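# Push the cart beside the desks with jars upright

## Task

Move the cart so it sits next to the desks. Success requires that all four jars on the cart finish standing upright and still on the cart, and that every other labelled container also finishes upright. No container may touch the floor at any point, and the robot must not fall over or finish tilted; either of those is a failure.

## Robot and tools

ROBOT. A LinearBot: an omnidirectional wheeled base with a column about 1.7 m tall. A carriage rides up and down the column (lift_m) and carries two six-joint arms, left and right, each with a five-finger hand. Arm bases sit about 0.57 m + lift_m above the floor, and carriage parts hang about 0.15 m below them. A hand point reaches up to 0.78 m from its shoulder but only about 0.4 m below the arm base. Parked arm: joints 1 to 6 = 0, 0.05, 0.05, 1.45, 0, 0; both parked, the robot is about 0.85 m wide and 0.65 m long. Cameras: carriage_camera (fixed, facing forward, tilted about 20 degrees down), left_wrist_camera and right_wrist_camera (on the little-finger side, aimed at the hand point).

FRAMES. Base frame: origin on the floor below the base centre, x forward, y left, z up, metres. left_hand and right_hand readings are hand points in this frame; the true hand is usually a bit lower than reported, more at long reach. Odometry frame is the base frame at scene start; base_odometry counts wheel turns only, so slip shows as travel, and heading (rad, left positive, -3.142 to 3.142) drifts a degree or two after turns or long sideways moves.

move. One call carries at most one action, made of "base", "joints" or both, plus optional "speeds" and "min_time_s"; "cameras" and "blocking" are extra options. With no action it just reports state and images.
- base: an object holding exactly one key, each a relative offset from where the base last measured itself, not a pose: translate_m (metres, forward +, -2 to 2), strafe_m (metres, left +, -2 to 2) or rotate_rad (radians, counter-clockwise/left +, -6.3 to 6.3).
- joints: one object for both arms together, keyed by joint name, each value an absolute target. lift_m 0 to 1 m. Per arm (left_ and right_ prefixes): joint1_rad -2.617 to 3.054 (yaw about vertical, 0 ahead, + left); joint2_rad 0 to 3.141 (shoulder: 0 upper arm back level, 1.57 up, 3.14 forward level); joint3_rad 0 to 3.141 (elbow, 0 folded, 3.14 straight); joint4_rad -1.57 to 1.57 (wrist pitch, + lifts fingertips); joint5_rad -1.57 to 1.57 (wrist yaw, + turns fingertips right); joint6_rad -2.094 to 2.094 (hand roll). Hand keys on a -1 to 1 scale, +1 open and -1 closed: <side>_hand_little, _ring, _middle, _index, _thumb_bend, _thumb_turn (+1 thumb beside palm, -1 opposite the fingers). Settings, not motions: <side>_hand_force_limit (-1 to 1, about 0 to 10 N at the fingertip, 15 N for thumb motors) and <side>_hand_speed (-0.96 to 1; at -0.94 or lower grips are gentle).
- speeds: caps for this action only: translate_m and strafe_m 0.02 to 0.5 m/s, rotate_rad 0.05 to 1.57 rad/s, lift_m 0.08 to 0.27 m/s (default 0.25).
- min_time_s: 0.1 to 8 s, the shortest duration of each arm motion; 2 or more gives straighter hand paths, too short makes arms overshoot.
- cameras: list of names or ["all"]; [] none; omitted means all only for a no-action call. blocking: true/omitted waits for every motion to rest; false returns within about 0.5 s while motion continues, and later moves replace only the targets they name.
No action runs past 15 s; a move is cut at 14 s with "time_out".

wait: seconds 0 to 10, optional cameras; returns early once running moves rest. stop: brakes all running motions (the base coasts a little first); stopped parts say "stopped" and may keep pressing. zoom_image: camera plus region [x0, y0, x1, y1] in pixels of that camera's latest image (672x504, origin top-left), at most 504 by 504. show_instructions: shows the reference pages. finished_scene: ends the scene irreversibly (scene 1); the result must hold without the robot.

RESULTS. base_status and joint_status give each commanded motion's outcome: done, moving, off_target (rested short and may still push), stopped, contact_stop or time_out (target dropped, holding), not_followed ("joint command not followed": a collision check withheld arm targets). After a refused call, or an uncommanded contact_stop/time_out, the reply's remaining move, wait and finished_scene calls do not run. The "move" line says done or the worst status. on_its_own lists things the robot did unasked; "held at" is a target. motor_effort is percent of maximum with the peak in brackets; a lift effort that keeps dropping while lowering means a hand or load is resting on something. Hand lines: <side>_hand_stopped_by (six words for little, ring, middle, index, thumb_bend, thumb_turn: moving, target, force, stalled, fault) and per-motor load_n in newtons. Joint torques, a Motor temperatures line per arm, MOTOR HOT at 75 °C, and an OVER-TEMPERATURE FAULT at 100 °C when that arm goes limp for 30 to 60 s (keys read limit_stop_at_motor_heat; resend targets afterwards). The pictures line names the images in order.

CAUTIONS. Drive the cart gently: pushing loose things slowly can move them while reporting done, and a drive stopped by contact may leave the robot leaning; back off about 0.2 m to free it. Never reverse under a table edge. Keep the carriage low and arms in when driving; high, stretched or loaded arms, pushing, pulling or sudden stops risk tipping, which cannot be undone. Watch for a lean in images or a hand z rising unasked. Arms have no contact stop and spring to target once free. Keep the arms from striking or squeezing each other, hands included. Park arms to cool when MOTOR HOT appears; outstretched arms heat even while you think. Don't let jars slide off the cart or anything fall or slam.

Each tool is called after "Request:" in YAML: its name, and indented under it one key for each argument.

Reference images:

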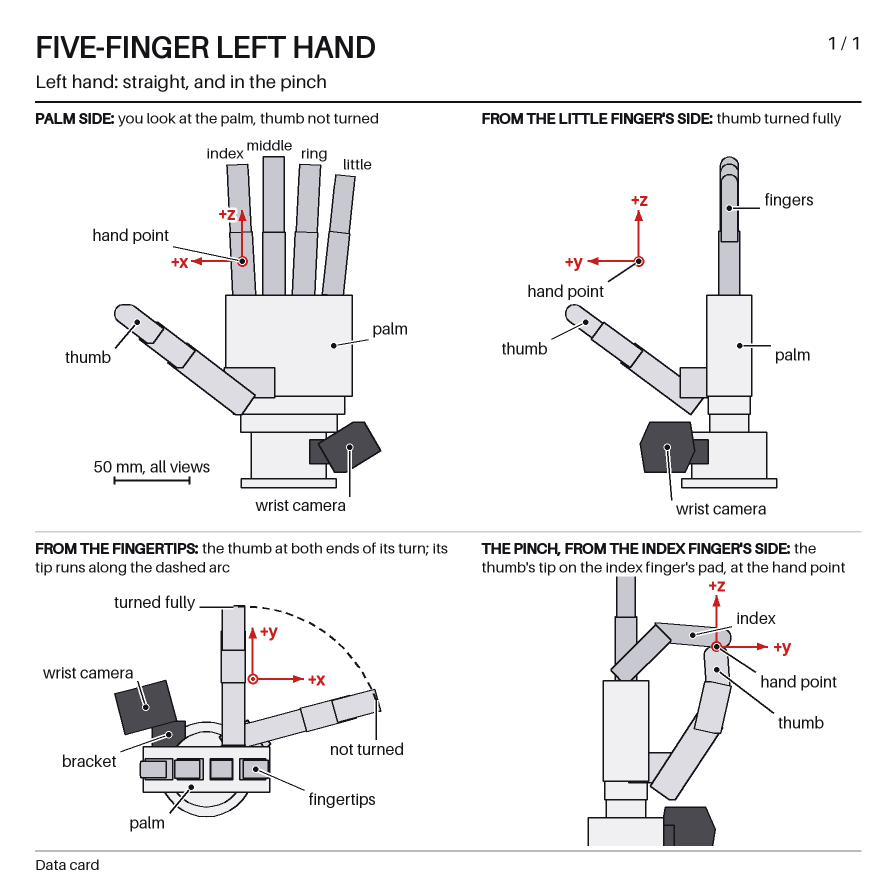

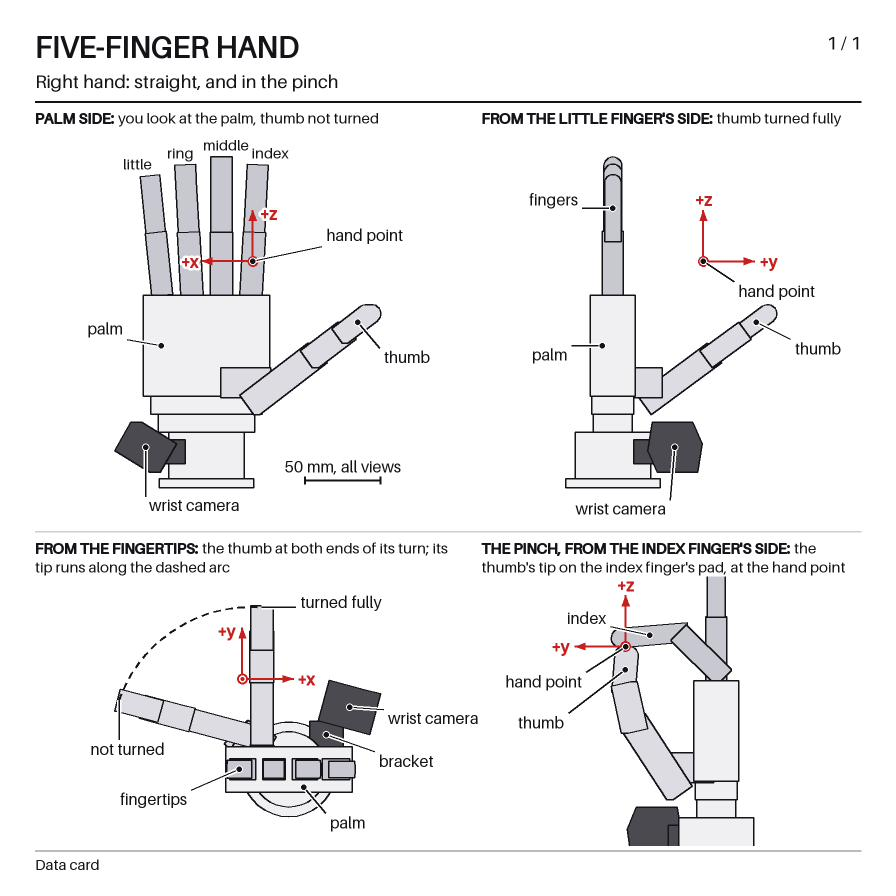

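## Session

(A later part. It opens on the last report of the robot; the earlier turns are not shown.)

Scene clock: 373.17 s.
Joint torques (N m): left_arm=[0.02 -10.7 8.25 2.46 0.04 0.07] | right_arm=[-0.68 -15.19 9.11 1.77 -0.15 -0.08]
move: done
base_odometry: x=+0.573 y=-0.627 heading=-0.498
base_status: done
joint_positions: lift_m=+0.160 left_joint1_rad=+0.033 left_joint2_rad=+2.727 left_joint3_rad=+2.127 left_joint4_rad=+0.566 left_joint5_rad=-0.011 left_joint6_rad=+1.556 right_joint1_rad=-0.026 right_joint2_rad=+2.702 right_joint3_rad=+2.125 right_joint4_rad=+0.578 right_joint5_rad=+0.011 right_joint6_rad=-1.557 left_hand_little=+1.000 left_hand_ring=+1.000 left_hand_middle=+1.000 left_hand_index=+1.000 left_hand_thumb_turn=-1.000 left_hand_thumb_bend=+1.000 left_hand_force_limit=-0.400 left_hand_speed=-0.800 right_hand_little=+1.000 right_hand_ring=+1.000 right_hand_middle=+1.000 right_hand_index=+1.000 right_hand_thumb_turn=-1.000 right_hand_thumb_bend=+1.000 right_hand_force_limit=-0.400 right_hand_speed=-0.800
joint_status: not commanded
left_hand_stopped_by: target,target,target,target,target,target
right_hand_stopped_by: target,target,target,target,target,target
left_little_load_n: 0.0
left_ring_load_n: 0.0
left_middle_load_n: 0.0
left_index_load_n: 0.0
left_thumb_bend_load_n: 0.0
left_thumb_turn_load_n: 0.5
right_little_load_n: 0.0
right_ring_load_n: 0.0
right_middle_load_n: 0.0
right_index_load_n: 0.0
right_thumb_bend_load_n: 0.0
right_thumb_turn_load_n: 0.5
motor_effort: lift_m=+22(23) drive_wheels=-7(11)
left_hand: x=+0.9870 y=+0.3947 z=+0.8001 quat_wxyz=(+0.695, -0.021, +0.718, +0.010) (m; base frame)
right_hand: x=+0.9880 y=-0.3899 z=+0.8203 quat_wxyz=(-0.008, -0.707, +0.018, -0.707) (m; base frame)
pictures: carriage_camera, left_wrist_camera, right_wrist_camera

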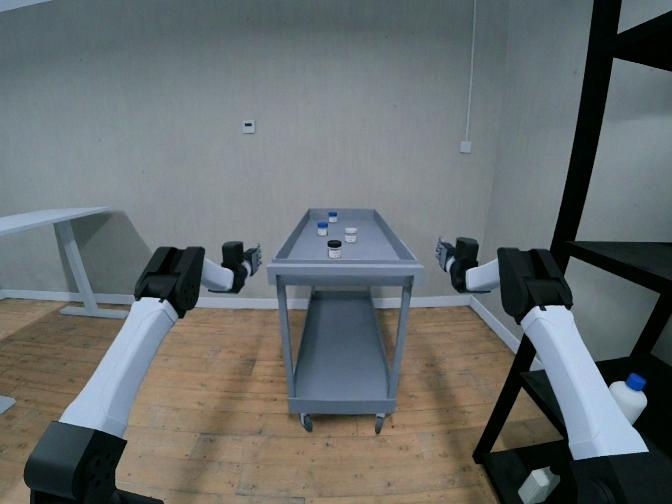

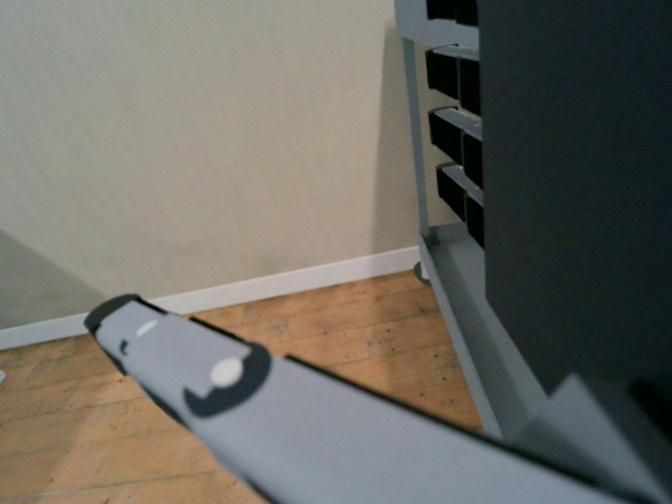

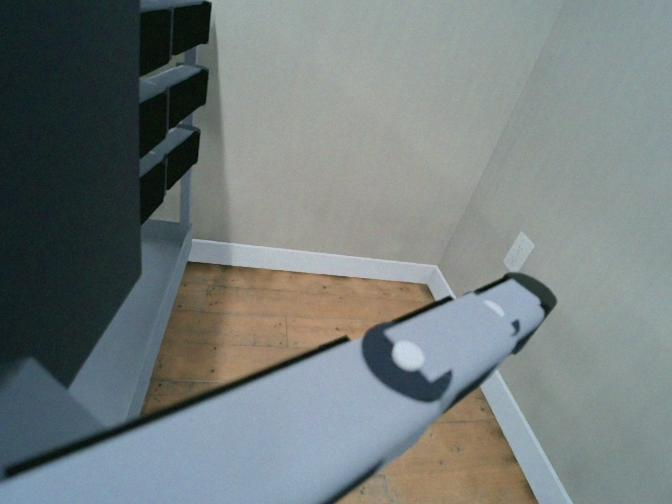

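Request:
move:
  base: {"translate_m": 0.33}
  speeds: {"translate_m":0.15}
  cameras: ["all"]

Scene clock: 378.57 s.
Joint torques (N m): left_arm=[0.12 -10.56 8.05 2.39 0.03 0.06] | right_arm=[-0.68 -15.27 8.95 1.84 -0.13 -0.1]
Motor temperatures (°C): left_arm=[27 50 40 46 25 28] | right_arm=[26 56 35 37 28 28]
move: done
base_odometry: x=+0.863 y=-0.784 heading=-0.497
base_status: done
joint_positions: lift_m=+0.160 left_joint1_rad=+0.033 left_joint2_rad=+2.727 left_joint3_rad=+2.127 left_joint4_rad=+0.566 left_joint5_rad=-0.011 left_joint6_rad=+1.556 right_joint1_rad=-0.026 right_joint2_rad=+2.704 right_joint3_rad=+2.125 right_joint4_rad=+0.577 right_joint5_rad=+0.011 right_joint6_rad=-1.557 left_hand_little=+1.000 left_hand_ring=+1.000 left_hand_middle=+1.000 left_hand_index=+1.000 left_hand_thumb_turn=-1.000 left_hand_thumb_bend=+1.000 left_hand_force_limit=-0.400 left_hand_speed=-0.800 right_hand_little=+1.000 right_hand_ring=+1.000 right_hand_middle=+1.000 right_hand_index=+1.000 right_hand_thumb_turn=-1.000 right_hand_thumb_bend=+1.000 right_hand_force_limit=-0.400 right_hand_speed=-0.800
joint_status: not commanded
left_hand_stopped_by: target,target,target,target,target,target
right_hand_stopped_by: target,target,target,target,target,target
left_little_load_n: 0.0
left_ring_load_n: 0.0
left_middle_load_n: 0.0
left_index_load_n: 0.0
left_thumb_bend_load_n: 0.0
left_thumb_turn_load_n: 0.5
right_little_load_n: 0.0
right_ring_load_n: 0.0
right_middle_load_n: 0.0
right_index_load_n: 0.0
right_thumb_bend_load_n: 0.0
right_thumb_turn_load_n: 0.0
motor_effort: lift_m=+22(23) drive_wheels=-6(12)
left_hand: x=+0.9869 y=+0.3947 z=+0.7996 quat_wxyz=(+0.695, -0.021, +0.719, +0.010) (m; base frame)
right_hand: x=+0.9879 y=-0.3899 z=+0.8192 quat_wxyz=(-0.008, -0.707, +0.018, -0.706) (m; base frame)
pictures: carriage_camera, left_wrist_camera, right_wrist_camera

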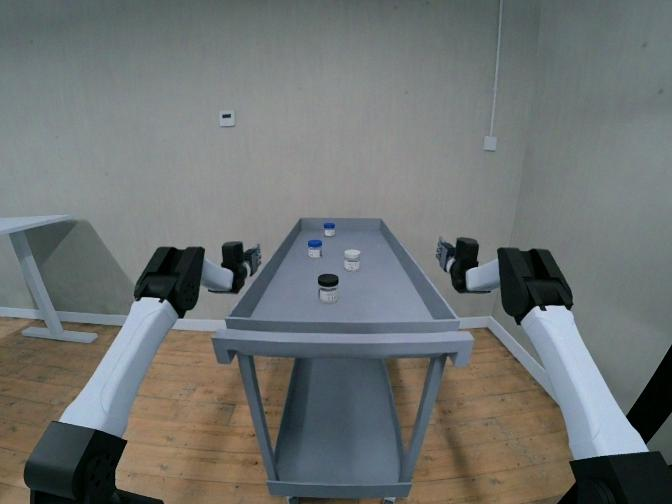

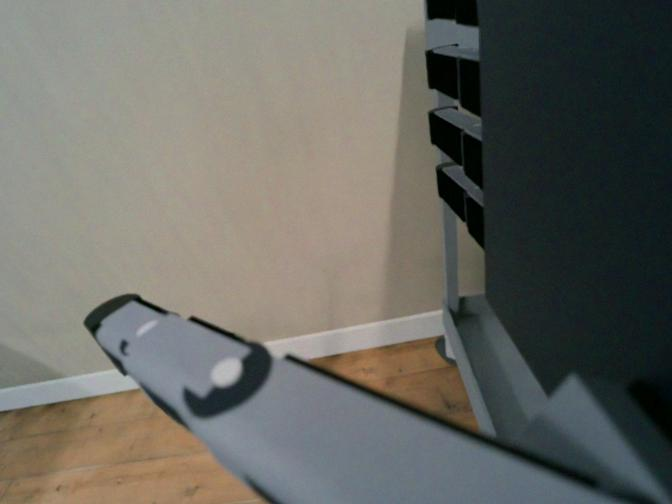

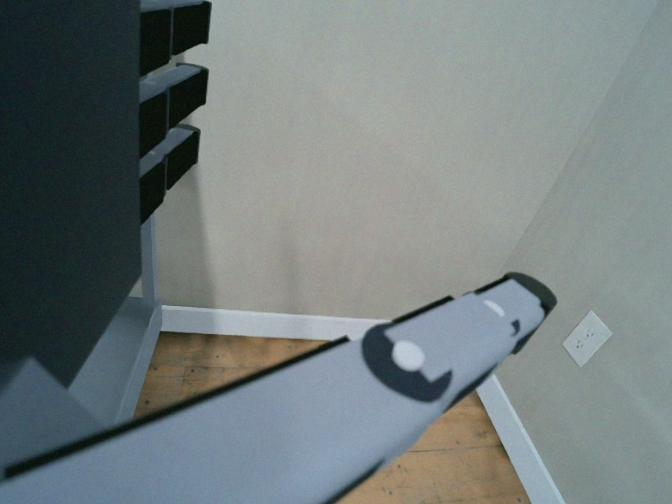

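Request:
move:
  base: {"translate_m": 0.08}
  speeds: {"translate_m":0.1}
  cameras: []

Request:
move:
  joints: {"left_joint1_rad":-0.04,"right_joint1_rad":0.05,"left_joint5_rad":0,"right_joint5_rad":0}
  min_time_s: 2
  cameras: ["all"]

Scene clock: 391.80 s.
Joint torques (N m): left_arm=[0.02 -10.82 8.1 2.41 0.04 0.07] | right_arm=[-0.59 -15.64 9.33 1.79 -0.15 -0.09]
Motor temperatures (°C): left_arm=[27 51 40 46 25 28] | right_arm=[26 57 36 38 28 28]
move: done
base_odometry: x=+0.933 y=-0.822 heading=-0.497
base_status: done
joint_positions: lift_m=+0.160 left_joint1_rad=+0.033 left_joint2_rad=+2.728 left_joint3_rad=+2.127 left_joint4_rad=+0.565 left_joint5_rad=-0.011 left_joint6_rad=+1.556 right_joint1_rad=-0.026 right_joint2_rad=+2.704 right_joint3_rad=+2.125 right_joint4_rad=+0.576 right_joint5_rad=+0.011 right_joint6_rad=-1.557 left_hand_little=+1.000 left_hand_ring=+1.000 left_hand_middle=+1.000 left_hand_index=+1.000 left_hand_thumb_turn=-1.000 left_hand_thumb_bend=+1.000 left_hand_force_limit=-0.400 left_hand_speed=-0.800 right_hand_little=+1.000 right_hand_ring=+1.000 right_hand_middle=+1.000 right_hand_index=+1.000 right_hand_thumb_turn=-1.000 right_hand_thumb_bend=+1.000 right_hand_force_limit=-0.400 right_hand_speed=-0.800
joint_status: not commanded
left_hand_stopped_by: target,target,target,target,target,target
right_hand_stopped_by: target,target,target,target,target,target
left_little_load_n: 0.0
left_ring_load_n: 0.0
left_middle_load_n: 0.0
left_index_load_n: 0.0
left_thumb_bend_load_n: 0.0
left_thumb_turn_load_n: 0.0
right_little_load_n: 0.0
right_ring_load_n: 0.0
right_middle_load_n: 0.0
right_index_load_n: 0.0
right_thumb_bend_load_n: 0.0
right_thumb_turn_load_n: 0.0
motor_effort: lift_m=+22(23) drive_wheels=-6(11)
left_hand: x=+0.9869 y=+0.3947 z=+0.7989 quat_wxyz=(+0.694, -0.021, +0.719, +0.010) (m; base frame)
right_hand: x=+0.9879 y=-0.3899 z=+0.8186 quat_wxyz=(-0.008, -0.708, +0.018, -0.706) (m; base frame)
pictures: none
No camera images: "cameras" was empty.

Scene clock: 394.10 s.
Joint torques (N m): left_arm=[-0.35 -10.73 8.18 2.42 0.03 0.08] | right_arm=[0.4 -15.38 9.2 1.84 -0.14 -0.06]
Motor temperatures (°C): left_arm=[27 51 41 46 25 28] | right_arm=[26 57 36 38 28 28]
move: done
base_odometry: x=+0.933 y=-0.822 heading=-0.497
base_status: not commanded
joint_positions: lift_m=+0.160 left_joint1_rad=-0.034 left_joint2_rad=+2.728 left_joint3_rad=+2.127 left_joint4_rad=+0.565 left_joint5_rad=-0.011 left_joint6_rad=+1.556 right_joint1_rad=+0.042 right_joint2_rad=+2.704 right_joint3_rad=+2.125 right_joint4_rad=+0.576 right_joint5_rad=+0.011 right_joint6_rad=-1.557 left_hand_little=+1.000 left_hand_ring=+1.000 left_hand_middle=+1.000 left_hand_index=+1.000 left_hand_thumb_turn=-1.000 left_hand_thumb_bend=+1.000 left_hand_force_limit=-0.400 left_hand_speed=-0.800 right_hand_little=+1.000 right_hand_ring=+1.000 right_hand_middle=+1.000 right_hand_index=+1.000 right_hand_thumb_turn=-1.000 right_hand_thumb_bend=+1.000 right_hand_force_limit=-0.400 right_hand_speed=-0.800
joint_status: all done
left_hand_stopped_by: target,target,target,target,target,target
right_hand_stopped_by: target,target,target,target,target,target
left_little_load_n: 0.0
left_ring_load_n: 0.0
left_middle_load_n: 0.5
left_index_load_n: 0.0
left_thumb_bend_load_n: 0.0
left_thumb_turn_load_n: 0.5
right_little_load_n: 0.0
right_ring_load_n: 0.0
right_middle_load_n: -0.5
right_index_load_n: 0.0
right_thumb_bend_load_n: 0.0
right_thumb_turn_load_n: 0.0
motor_effort: lift_m=+22(23) drive_wheels=-6(6)
left_hand: x=+0.9910 y=+0.3440 z=+0.7989 quat_wxyz=(+0.694, +0.003, +0.719, -0.013) (m; base frame)
right_hand: x=+0.9917 y=-0.3377 z=+0.8186 quat_wxyz=(+0.016, -0.708, -0.006, -0.706) (m; base frame)
pictures: carriage_camera, left_wrist_camera, right_wrist_camera

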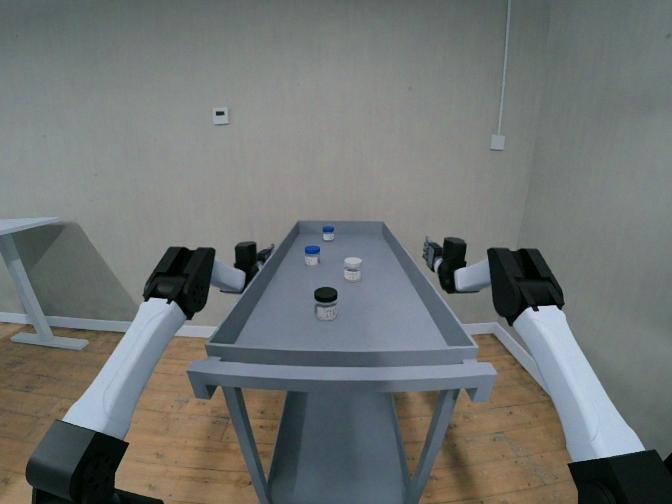

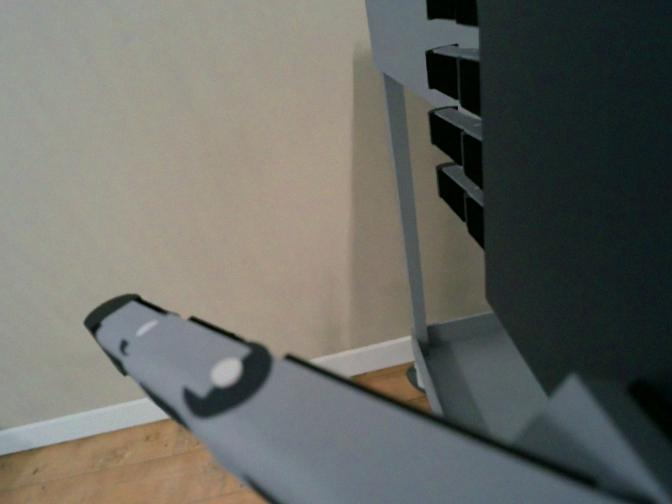

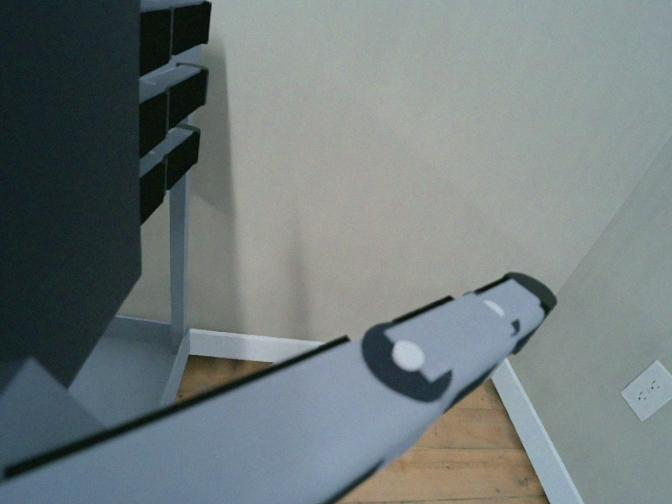

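Request:
move:
  joints: {"left_joint1_rad":-0.09,"right_joint1_rad":0.12}
  min_time_s: 2
  cameras: ["all"]

Request:
zoom_image:
  camera: "carriage_camera"
  region: [180, 210, 500, 410]

Scene clock: 398.80 s.
Joint torques (N m): left_arm=[-2.7 -10.74 8.2 2.41 0.02 0.07] | right_arm=[0.44 -15.49 9.07 1.82 -0.16 -0.08]
Motor temperatures (°C): left_arm=[27 51 41 46 25 28] | right_arm=[26 57 37 39 28 28]
move: off_target
base_odometry: x=+0.933 y=-0.822 heading=-0.497
base_status: not commanded
joint_positions: lift_m=+0.160 left_joint1_rad=-0.060 left_joint2_rad=+2.728 left_joint3_rad=+2.127 left_joint4_rad=+0.565 left_joint5_rad=-0.009 left_joint6_rad=+1.556 right_joint1_rad=+0.112 right_joint2_rad=+2.704 right_joint3_rad=+2.125 right_joint4_rad=+0.576 right_joint5_rad=+0.011 right_joint6_rad=-1.558 left_hand_little=+1.000 left_hand_ring=+1.000 left_hand_middle=+1.000 left_hand_index=+1.000 left_hand_thumb_turn=-1.000 left_hand_thumb_bend=+1.000 left_hand_force_limit=-0.400 left_hand_speed=-0.800 right_hand_little=+1.000 right_hand_ring=+1.000 right_hand_middle=+1.000 right_hand_index=+1.000 right_hand_thumb_turn=-1.000 right_hand_thumb_bend=+1.000 right_hand_force_limit=-0.400 right_hand_speed=-0.800
joint_status: left_joint1_rad off_target (ended at -0.060, target -0.090); the others done
left_hand_stopped_by: target,target,target,target,target,target
right_hand_stopped_by: target,target,target,target,target,target
left_little_load_n: 0.0
left_ring_load_n: 0.0
left_middle_load_n: -0.5
left_index_load_n: 0.5
left_thumb_bend_load_n: 0.0
left_thumb_turn_load_n: 0.5
right_little_load_n: 0.0
right_ring_load_n: 0.0
right_middle_load_n: 0.0
right_index_load_n: 0.0
right_thumb_bend_load_n: 0.0
right_thumb_turn_load_n: 0.0
motor_effort: lift_m=+23(23) drive_wheels=-6(6)
left_hand: x=+0.9918 y=+0.3235 z=+0.7990 quat_wxyz=(+0.694, +0.013, +0.719, -0.023) (m; base frame)
right_hand: x=+0.9919 y=-0.2842 z=+0.8186 quat_wxyz=(+0.040, -0.708, -0.031, -0.705) (m; base frame)
pictures: carriage_camera, left_wrist_camera, right_wrist_camera

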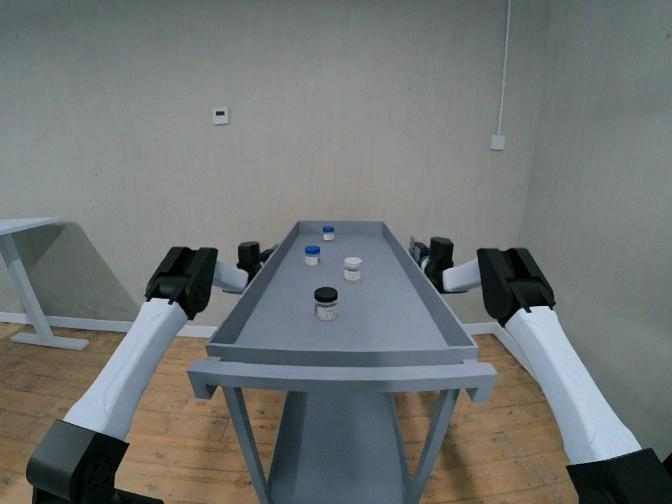

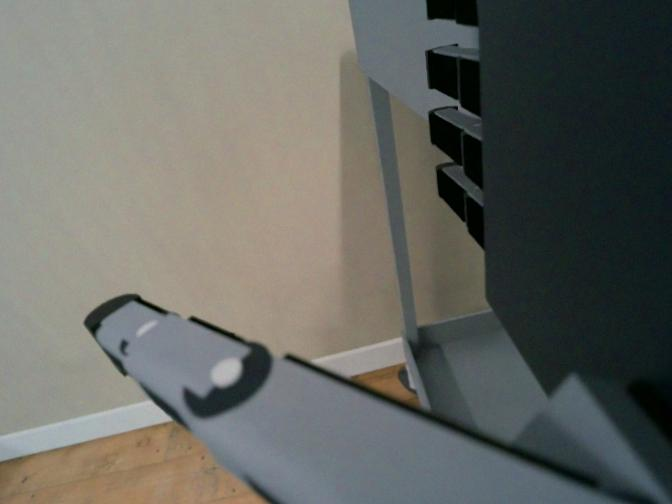

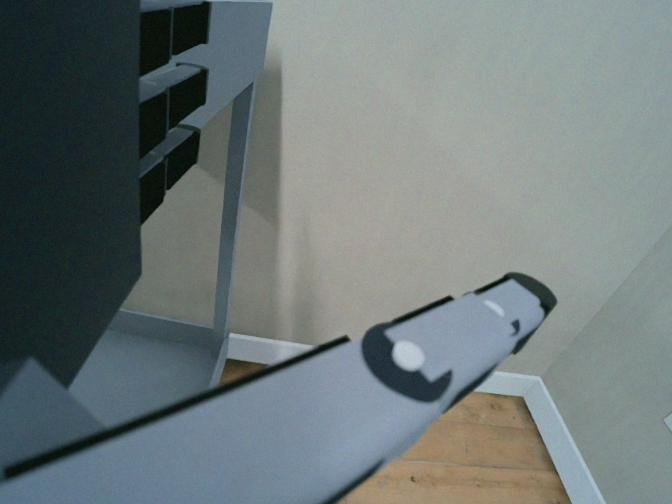

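Scaled by 1.575.

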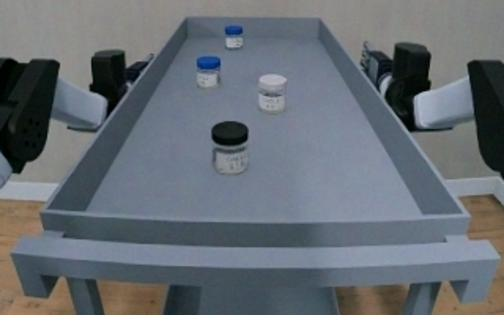

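Request:
move:
  joints: {"left_joint1_rad":-0.09,"right_joint1_rad":0.16}
  min_time_s: 1.5
  cameras: ["carriage_camera"]

Scene clock: 404.53 s.
Joint torques (N m): left_arm=[-2.7 -10.77 8.21 2.42 0.01 0.07] | right_arm=[3.79 -15.62 9.13 1.82 -0.12 -0.05]
Motor temperatures (°C): left_arm=[27 51 41 46 25 28] | right_arm=[26 57 37 39 28 28]
move: off_target
base_odometry: x=+0.933 y=-0.822 heading=-0.497
base_status: not commanded
joint_positions: lift_m=+0.160 left_joint1_rad=-0.060 left_joint2_rad=+2.728 left_joint3_rad=+2.127 left_joint4_rad=+0.565 left_joint5_rad=-0.009 left_joint6_rad=+1.556 right_joint1_rad=+0.115 right_joint2_rad=+2.704 right_joint3_rad=+2.125 right_joint4_rad=+0.576 right_joint5_rad=+0.011 right_joint6_rad=-1.558 left_hand_little=+1.000 left_hand_ring=+1.000 left_hand_middle=+1.000 left_hand_index=+1.000 left_hand_thumb_turn=-1.000 left_hand_thumb_bend=+1.000 left_hand_force_limit=-0.400 left_hand_speed=-0.800 right_hand_little=+1.000 right_hand_ring=+1.000 right_hand_middle=+1.000 right_hand_index=+1.000 right_hand_thumb_turn=-1.000 right_hand_thumb_bend=+1.000 right_hand_force_limit=-0.400 right_hand_speed=-0.800
joint_status: left_joint1_rad off_target (ended at -0.060, target -0.090); right_joint1_rad off_target (ended at +0.115, target +0.160)
left_hand_stopped_by: target,target,target,target,target,target
right_hand_stopped_by: target,target,target,target,target,target
left_little_load_n: 0.0
left_ring_load_n: 0.0
left_middle_load_n: 0.0
left_index_load_n: 0.0
left_thumb_bend_load_n: 0.0
left_thumb_turn_load_n: 0.5
right_little_load_n: -0.5
right_ring_load_n: 0.0
right_middle_load_n: 0.0
right_index_load_n: 0.0
right_thumb_bend_load_n: 0.0
right_thumb_turn_load_n: 0.5
motor_effort: lift_m=+23(23) drive_wheels=-6(6)
left_hand: x=+0.9918 y=+0.3235 z=+0.7990 quat_wxyz=(+0.694, +0.013, +0.719, -0.023) (m; base frame)
right_hand: x=+0.9919 y=-0.2821 z=+0.8186 quat_wxyz=(+0.041, -0.707, -0.032, -0.705) (m; base frame)
pictures: carriage_camera

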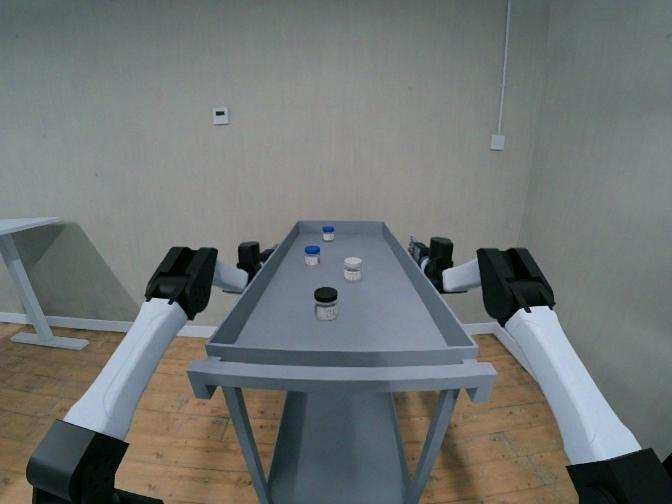

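Request:
move:
  joints: {"left_joint1_rad":-0.12,"right_joint1_rad":0.18}
  min_time_s: 1.5
  cameras: []

Request:
move:
  base: {"strafe_m": 0.15}
  speeds: {"strafe_m":0.06}
  cameras: ["all"]

Scene clock: 410.50 s.
Joint torques (N m): left_arm=[-5.46 -10.7 8.18 2.41 0.02 0.07] | right_arm=[5.49 -15.46 9.06 1.82 -0.13 -0.09]
Motor temperatures (°C): left_arm=[27 51 41 46 25 28] | right_arm=[27 58 37 39 28 28]
move: off_target
base_odometry: x=+0.933 y=-0.822 heading=-0.497
base_status: not commanded
joint_positions: lift_m=+0.160 left_joint1_rad=-0.062 left_joint2_rad=+2.728 left_joint3_rad=+2.127 left_joint4_rad=+0.565 left_joint5_rad=-0.009 left_joint6_rad=+1.556 right_joint1_rad=+0.115 right_joint2_rad=+2.704 right_joint3_rad=+2.125 right_joint4_rad=+0.576 right_joint5_rad=+0.011 right_joint6_rad=-1.558 left_hand_little=+1.000 left_hand_ring=+1.000 left_hand_middle=+1.000 left_hand_index=+1.000 left_hand_thumb_turn=-1.000 left_hand_thumb_bend=+1.000 left_hand_force_limit=-0.400 left_hand_speed=-0.800 right_hand_little=+1.000 right_hand_ring=+1.000 right_hand_middle=+1.000 right_hand_index=+1.000 right_hand_thumb_turn=-1.000 right_hand_thumb_bend=+1.000 right_hand_force_limit=-0.400 right_hand_speed=-0.800
joint_status: left_joint1_rad off_target (ended at -0.062, target -0.120); right_joint1_rad off_target (ended at +0.115, target +0.180)
left_hand_stopped_by: target,target,target,target,target,target
right_hand_stopped_by: target,target,target,target,target,target
left_little_load_n: 0.0
left_ring_load_n: 0.0
left_middle_load_n: 0.0
left_index_load_n: 0.0
left_thumb_bend_load_n: 0.0
left_thumb_turn_load_n: 0.0
right_little_load_n: 0.0
right_ring_load_n: 0.0
right_middle_load_n: 0.0
right_index_load_n: 0.0
right_thumb_bend_load_n: 0.0
right_thumb_turn_load_n: 0.0
motor_effort: lift_m=+22(23) drive_wheels=-6(6)
left_hand: x=+0.9918 y=+0.3223 z=+0.7990 quat_wxyz=(+0.694, +0.014, +0.719, -0.023) (m; base frame)
right_hand: x=+0.9918 y=-0.2815 z=+0.8186 quat_wxyz=(+0.041, -0.707, -0.032, -0.705) (m; base frame)
pictures: none
No camera images: "cameras" was empty.

Scene clock: 413.53 s.
Joint torques (N m): left_arm=[-4.11 -10.69 8.18 2.38 0.02 0.06] | right_arm=[6.32 -15.42 8.99 1.81 -0.12 -0.12]
Motor temperatures (°C): left_arm=[27 51 41 46 25 28] | right_arm=[27 58 38 39 28 28]
move: done
base_odometry: x=+1.005 y=-0.690 heading=-0.497
base_status: done
joint_positions: lift_m=+0.160 left_joint1_rad=-0.075 left_joint2_rad=+2.728 left_joint3_rad=+2.127 left_joint4_rad=+0.565 left_joint5_rad=-0.009 left_joint6_rad=+1.556 right_joint1_rad=+0.105 right_joint2_rad=+2.704 right_joint3_rad=+2.125 right_joint4_rad=+0.576 right_joint5_rad=+0.011 right_joint6_rad=-1.558 left_hand_little=+1.000 left_hand_ring=+1.000 left_hand_middle=+1.000 left_hand_index=+1.000 left_hand_thumb_turn=-1.000 left_hand_thumb_bend=+1.000 left_hand_force_limit=-0.400 left_hand_speed=-0.800 right_hand_little=+1.000 right_hand_ring=+1.000 right_hand_middle=+1.000 right_hand_index=+1.000 right_hand_thumb_turn=-1.000 right_hand_thumb_bend=+1.000 right_hand_force_limit=-0.400 right_hand_speed=-0.800
joint_status: not commanded
left_hand_stopped_by: target,target,target,target,target,target
right_hand_stopped_by: target,target,target,target,target,target
left_little_load_n: 0.0
left_ring_load_n: 0.0
left_middle_load_n: 0.0
left_index_load_n: 0.0
left_thumb_bend_load_n: 0.0
left_thumb_turn_load_n: 0.0
right_little_load_n: 0.0
right_ring_load_n: 0.0
right_middle_load_n: 0.0
right_index_load_n: 0.0
right_thumb_bend_load_n: 0.0
right_thumb_turn_load_n: 0.5
motor_effort: lift_m=+22(23) drive_wheels=-3(13)
left_hand: x=+0.9919 y=+0.3118 z=+0.7990 quat_wxyz=(+0.694, +0.019, +0.719, -0.028) (m; base frame)
right_hand: x=+0.9921 y=-0.2897 z=+0.8186 quat_wxyz=(+0.038, -0.708, -0.029, -0.705) (m; base frame)
pictures: carriage_camera, left_wrist_camera, right_wrist_camera

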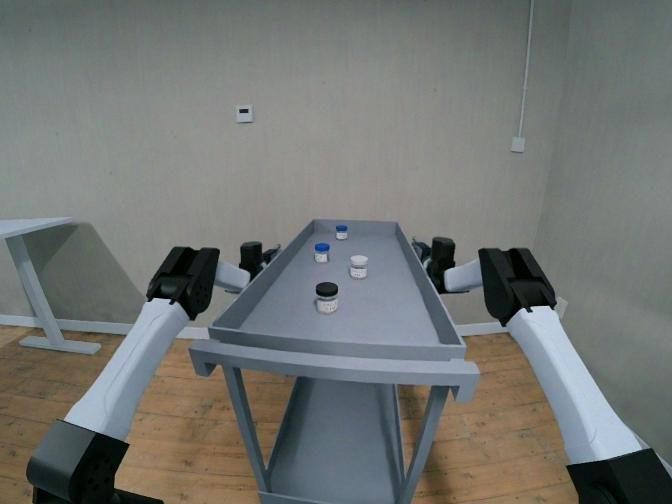

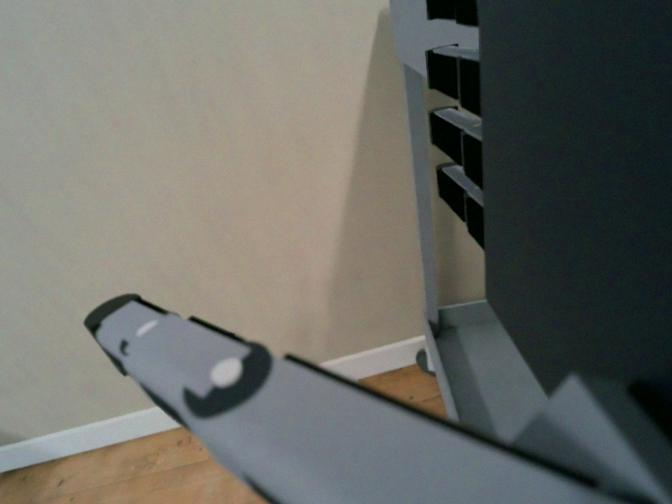

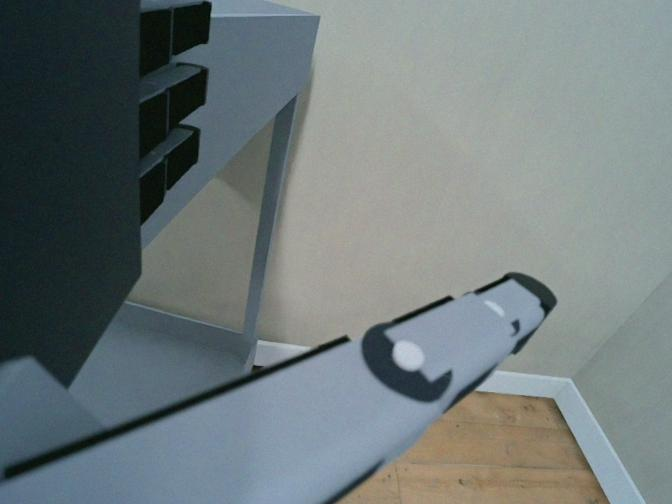

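Request:
move:
  joints: {"left_joint1_rad":-0.14,"right_joint1_rad":0.21}
  min_time_s: 1.5
  cameras: []

Request:
move:
  base: {"strafe_m": 0.2}
  speeds: {"strafe_m":0.06}
  cameras: ["all"]

Scene clock: 426.73 s.
Joint torques (N m): left_arm=[-6.11 -10.74 8.2 2.41 0.01 0.07] | right_arm=[9.02 -15.49 9.11 1.82 -0.15 -0.08]
Motor temperatures (°C): left_arm=[27 51 42 46 25 28] | right_arm=[28 59 38 39 28 28]
move: off_target
base_odometry: x=+1.005 y=-0.690 heading=-0.497
base_status: not commanded
joint_positions: lift_m=+0.160 left_joint1_rad=-0.075 left_joint2_rad=+2.728 left_joint3_rad=+2.127 left_joint4_rad=+0.565 left_joint5_rad=-0.009 left_joint6_rad=+1.556 right_joint1_rad=+0.106 right_joint2_rad=+2.704 right_joint3_rad=+2.125 right_joint4_rad=+0.576 right_joint5_rad=+0.011 right_joint6_rad=-1.558 left_hand_little=+1.000 left_hand_ring=+1.000 left_hand_middle=+1.000 left_hand_index=+1.000 left_hand_thumb_turn=-1.000 left_hand_thumb_bend=+1.000 left_hand_force_limit=-0.400 left_hand_speed=-0.800 right_hand_little=+1.000 right_hand_ring=+1.000 right_hand_middle=+1.000 right_hand_index=+1.000 right_hand_thumb_turn=-1.000 right_hand_thumb_bend=+1.000 right_hand_force_limit=-0.400 right_hand_speed=-0.800
joint_status: left_joint1_rad off_target (ended at -0.075, target -0.140); right_joint1_rad off_target (ended at +0.106, target +0.210)
left_hand_stopped_by: target,target,target,target,target,target
right_hand_stopped_by: target,target,target,target,target,target
left_little_load_n: 0.0
left_ring_load_n: 0.0
left_middle_load_n: 0.0
left_index_load_n: 0.0
left_thumb_bend_load_n: 0.0
left_thumb_turn_load_n: 0.5
right_little_load_n: 0.0
right_ring_load_n: 0.0
right_middle_load_n: 0.0
right_index_load_n: 0.0
right_thumb_bend_load_n: 0.0
right_thumb_turn_load_n: 0.5
motor_effort: lift_m=+22(23) drive_wheels=-3(3)
left_hand: x=+0.9919 y=+0.3118 z=+0.7990 quat_wxyz=(+0.694, +0.019, +0.719, -0.028) (m; base frame)
right_hand: x=+0.9921 y=-0.2888 z=+0.8186 quat_wxyz=(+0.038, -0.708, -0.029, -0.705) (m; base frame)
pictures: none
No camera images: "cameras" was empty.

Scene clock: 430.60 s.
Joint torques (N m): left_arm=[-4.41 -10.71 8.16 2.41 0.02 0.06] | right_arm=[15.02 -15.42 9.05 1.79 -1.35 -0.04]
Motor temperatures (°C): left_arm=[28 52 43 46 25 28] | right_arm=[30 59 38 39 28 28]
move: done
base_odometry: x=+1.101 y=-0.515 heading=-0.498
base_status: done
joint_positions: lift_m=+0.160 left_joint1_rad=-0.093 left_joint2_rad=+2.728 left_joint3_rad=+2.131 left_joint4_rad=+0.565 left_joint5_rad=-0.009 left_joint6_rad=+1.556 right_joint1_rad=+0.038 right_joint2_rad=+2.704 right_joint3_rad=+2.125 right_joint4_rad=+0.576 right_joint5_rad=+0.125 right_joint6_rad=-1.562 left_hand_little=+1.000 left_hand_ring=+1.000 left_hand_middle=+1.000 left_hand_index=+1.000 left_hand_thumb_turn=-1.000 left_hand_thumb_bend=+1.000 left_hand_force_limit=-0.400 left_hand_speed=-0.800 right_hand_little=+1.000 right_hand_ring=+1.000 right_hand_middle=+1.000 right_hand_index=+1.000 right_hand_thumb_turn=-1.000 right_hand_thumb_bend=+1.000 right_hand_force_limit=-0.400 right_hand_speed=-0.800
joint_status: not commanded
left_hand_stopped_by: target,target,target,target,target,target
right_hand_stopped_by: target,target,target,target,target,target
left_little_load_n: 0.0
left_ring_load_n: 0.0
left_middle_load_n: 0.0
left_index_load_n: 0.0
left_thumb_bend_load_n: 0.0
left_thumb_turn_load_n: 0.0
right_little_load_n: 0.0
right_ring_load_n: 0.0
right_middle_load_n: -3.5
right_index_load_n: 0.0
right_thumb_bend_load_n: 0.0
right_thumb_turn_load_n: 0.0
motor_effort: lift_m=+22(23) drive_wheels=+5(12)
left_hand: x=+0.9924 y=+0.2986 z=+0.8011 quat_wxyz=(+0.695, +0.025, +0.718, -0.034) (m; base frame)
right_hand: x=+0.9841 y=-0.3629 z=+0.8188 quat_wxyz=(-0.028, -0.707, +0.034, -0.705) (m; base frame)
pictures: carriage_camera, left_wrist_camera, right_wrist_camera

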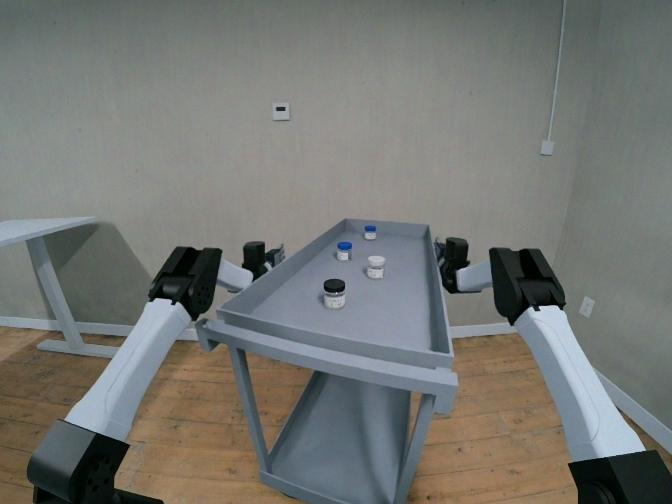

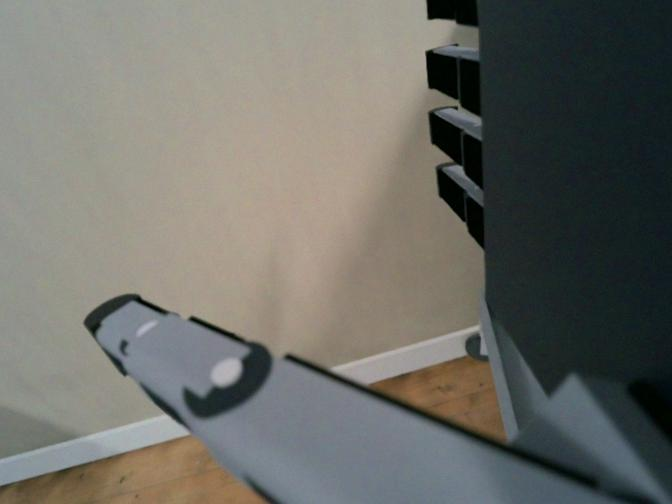

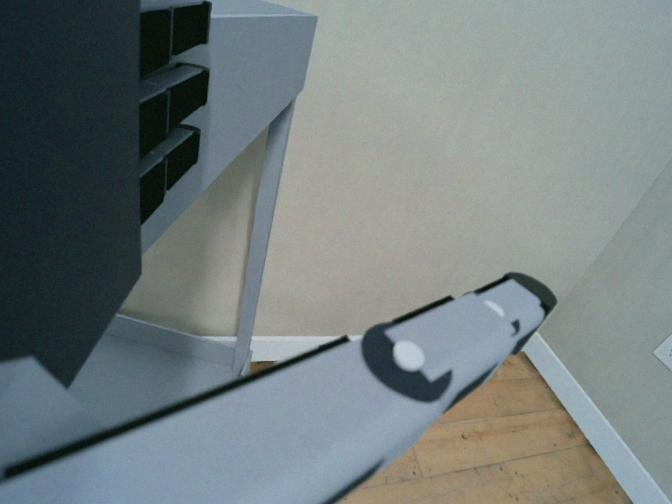

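Request:
zoom_image:
  camera: "carriage_camera"
  region: [180, 290, 480, 420]

Request:
zoom_image:
  camera: "carriage_camera"
  region: [340, 330, 480, 430]

Request:
zoom_image:
  camera: "carriage_camera"
  region: [180, 300, 300, 400]

Scaled by 1.680.

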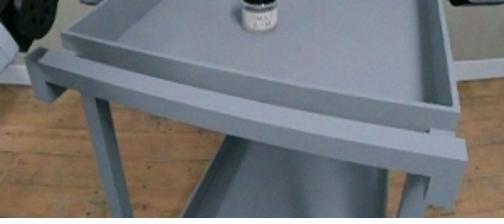

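Scaled by 3.600.

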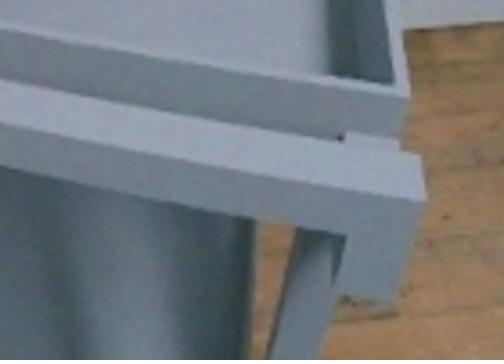

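Scaled by 4.200.

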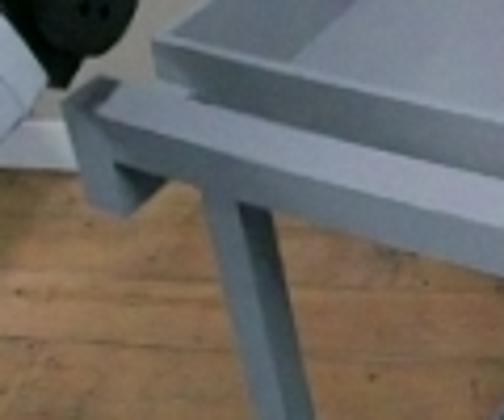

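Request:
zoom_image:
  camera: "left_wrist_camera"
  region: [430, 290, 530, 390]

Request:
zoom_image:
  camera: "carriage_camera"
  region: [240, 440, 460, 504]

Scaled by 5.040.

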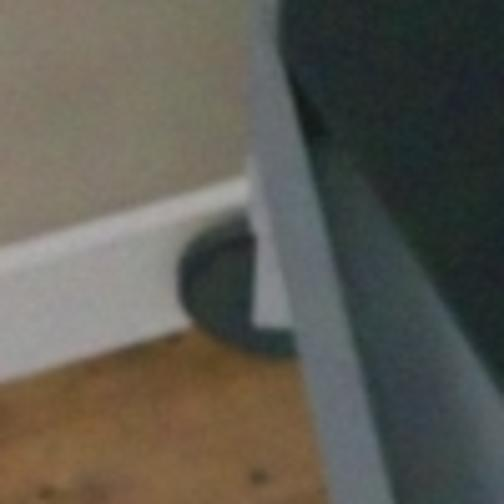

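Scaled by 2.291.

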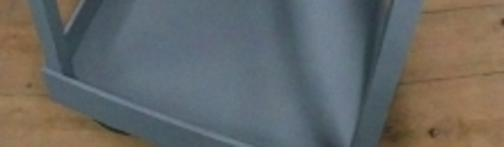

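Request:
move:
  joints: {"left_joint1_rad":0.0,"right_joint1_rad":0.12,"right_joint5_rad":0}
  min_time_s: 1.5
  cameras: []

Request:
move:
  base: {"strafe_m": 0.15}
  speeds: {"strafe_m":0.06}
  cameras: ["all"]

Scene clock: 526.27 s.
Joint torques (N m): left_arm=[0.35 -10.74 7.91 2.41 0.02 0.07] | right_arm=[6.86 -15.47 9.1 1.8 -1.38 -0.02]
Motor temperatures (°C): left_arm=[28 55 47 48 25 28] | right_arm=[52 64 40 40 31 27]
move: off_target
base_odometry: x=+1.101 y=-0.515 heading=-0.498
base_status: not commanded
joint_positions: lift_m=+0.160 left_joint1_rad=-0.002 left_joint2_rad=+2.728 left_joint3_rad=+2.131 left_joint4_rad=+0.565 left_joint5_rad=-0.009 left_joint6_rad=+1.556 right_joint1_rad=+0.040 right_joint2_rad=+2.704 right_joint3_rad=+2.125 right_joint4_rad=+0.575 right_joint5_rad=+0.132 right_joint6_rad=-1.563 left_hand_little=+1.000 left_hand_ring=+1.000 left_hand_middle=+1.000 left_hand_index=+1.000 left_hand_thumb_turn=-1.000 left_hand_thumb_bend=+1.000 left_hand_force_limit=-0.400 left_hand_speed=-0.800 right_hand_little=+1.000 right_hand_ring=+1.000 right_hand_middle=+0.999 right_hand_index=+1.000 right_hand_thumb_turn=-1.000 right_hand_thumb_bend=+1.000 right_hand_force_limit=-0.400 right_hand_speed=-0.800
joint_status: right_joint1_rad off_target (ended at +0.039, target +0.120); right_joint5_rad off_target (ended at +0.132, target +0.000); the others done
left_hand_stopped_by: target,target,target,target,target,target
right_hand_stopped_by: target,target,target,target,target,target
left_little_load_n: 0.0
left_ring_load_n: 0.0
left_middle_load_n: 0.0
left_index_load_n: 0.0
left_thumb_bend_load_n: 0.0
left_thumb_turn_load_n: 0.0
right_little_load_n: 0.0
right_ring_load_n: 0.0
right_middle_load_n: -6.0
right_index_load_n: -0.5
right_thumb_bend_load_n: 0.0
right_thumb_turn_load_n: 0.5
motor_effort: lift_m=+23(23) drive_wheels=+5(5)
left_hand: x=+0.9901 y=+0.3682 z=+0.8011 quat_wxyz=(+0.696, -0.008, +0.718, -0.003) (m; base frame)
right_hand: x=+0.9836 y=-0.3632 z=+0.8188 quat_wxyz=(-0.030, -0.707, +0.035, -0.705) (m; base frame)
pictures: none
No camera images: "cameras" was empty.

Scene clock: 529.30 s.
Joint torques (N m): left_arm=[-0.53 -10.73 7.9 2.42 -0.04 0.07] | right_arm=[11.56 -15.58 9.13 1.85 -2.85 -0.01]
Motor temperatures (°C): left_arm=[28 56 47 48 25 28] | right_arm=[51 64 40 40 32 27]
move: done
base_odometry: x=+1.172 y=-0.383 heading=-0.498
base_status: done
joint_positions: lift_m=+0.160 left_joint1_rad=+0.008 left_joint2_rad=+2.728 left_joint3_rad=+2.131 left_joint4_rad=+0.565 left_joint5_rad=-0.007 left_joint6_rad=+1.556 right_joint1_rad=-0.013 right_joint2_rad=+2.704 right_joint3_rad=+2.125 right_joint4_rad=+0.571 right_joint5_rad=+0.272 right_joint6_rad=-1.565 left_hand_little=+1.000 left_hand_ring=+1.000 left_hand_middle=+1.000 left_hand_index=+1.000 left_hand_thumb_turn=-1.000 left_hand_thumb_bend=+1.000 left_hand_force_limit=-0.400 left_hand_speed=-0.800 right_hand_little=+1.000 right_hand_ring=+1.000 right_hand_middle=+0.999 right_hand_index=+1.000 right_hand_thumb_turn=-1.000 right_hand_thumb_bend=+1.000 right_hand_force_limit=-0.400 right_hand_speed=-0.800
joint_status: not commanded
left_hand_stopped_by: target,target,target,target,target,target
right_hand_stopped_by: target,target,target,target,target,target
left_little_load_n: 0.0
left_ring_load_n: 0.0
left_middle_load_n: 0.0
left_index_load_n: 0.0
left_thumb_bend_load_n: 0.0
left_thumb_turn_load_n: 0.0
right_little_load_n: 0.0
right_ring_load_n: -3.0
right_middle_load_n: -8.5
right_index_load_n: -1.5
right_thumb_bend_load_n: 0.0
right_thumb_turn_load_n: 0.0
motor_effort: lift_m=+23(23) drive_wheels=+5(14)
left_hand: x=+0.9896 y=+0.3751 z=+0.8011 quat_wxyz=(+0.696, -0.010, +0.718, +0.000) (m; base frame)
right_hand: x=+0.9656 y=-0.4275 z=+0.8179 quat_wxyz=(-0.099, -0.702, +0.102, -0.697) (m; base frame)
pictures: carriage_camera, left_wrist_camera, right_wrist_camera

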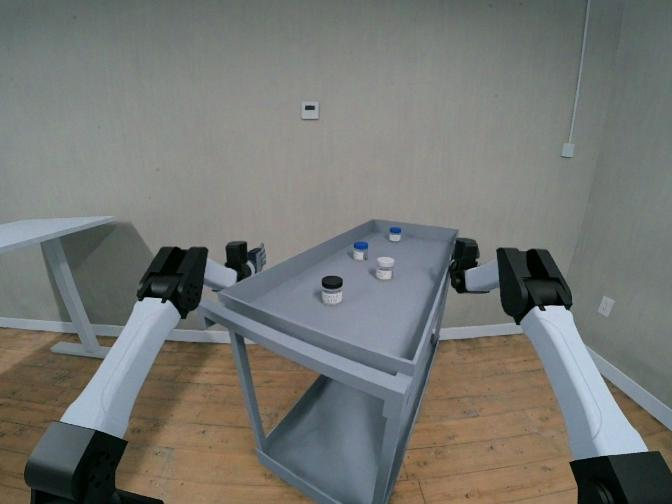

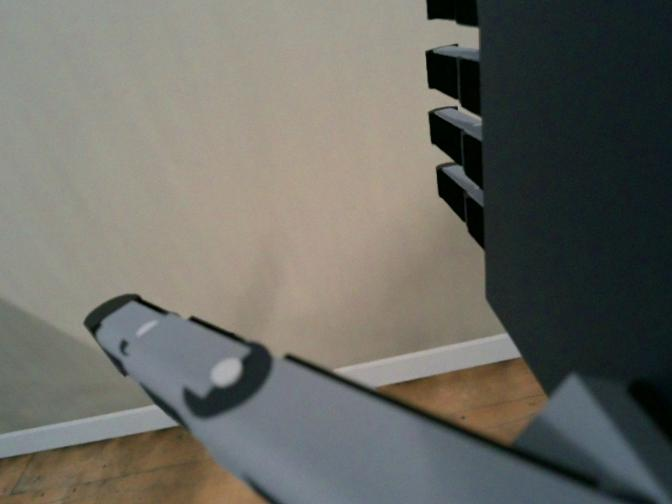

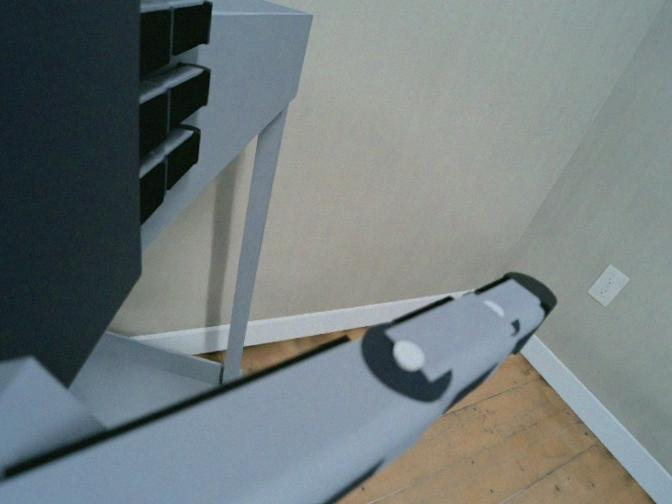

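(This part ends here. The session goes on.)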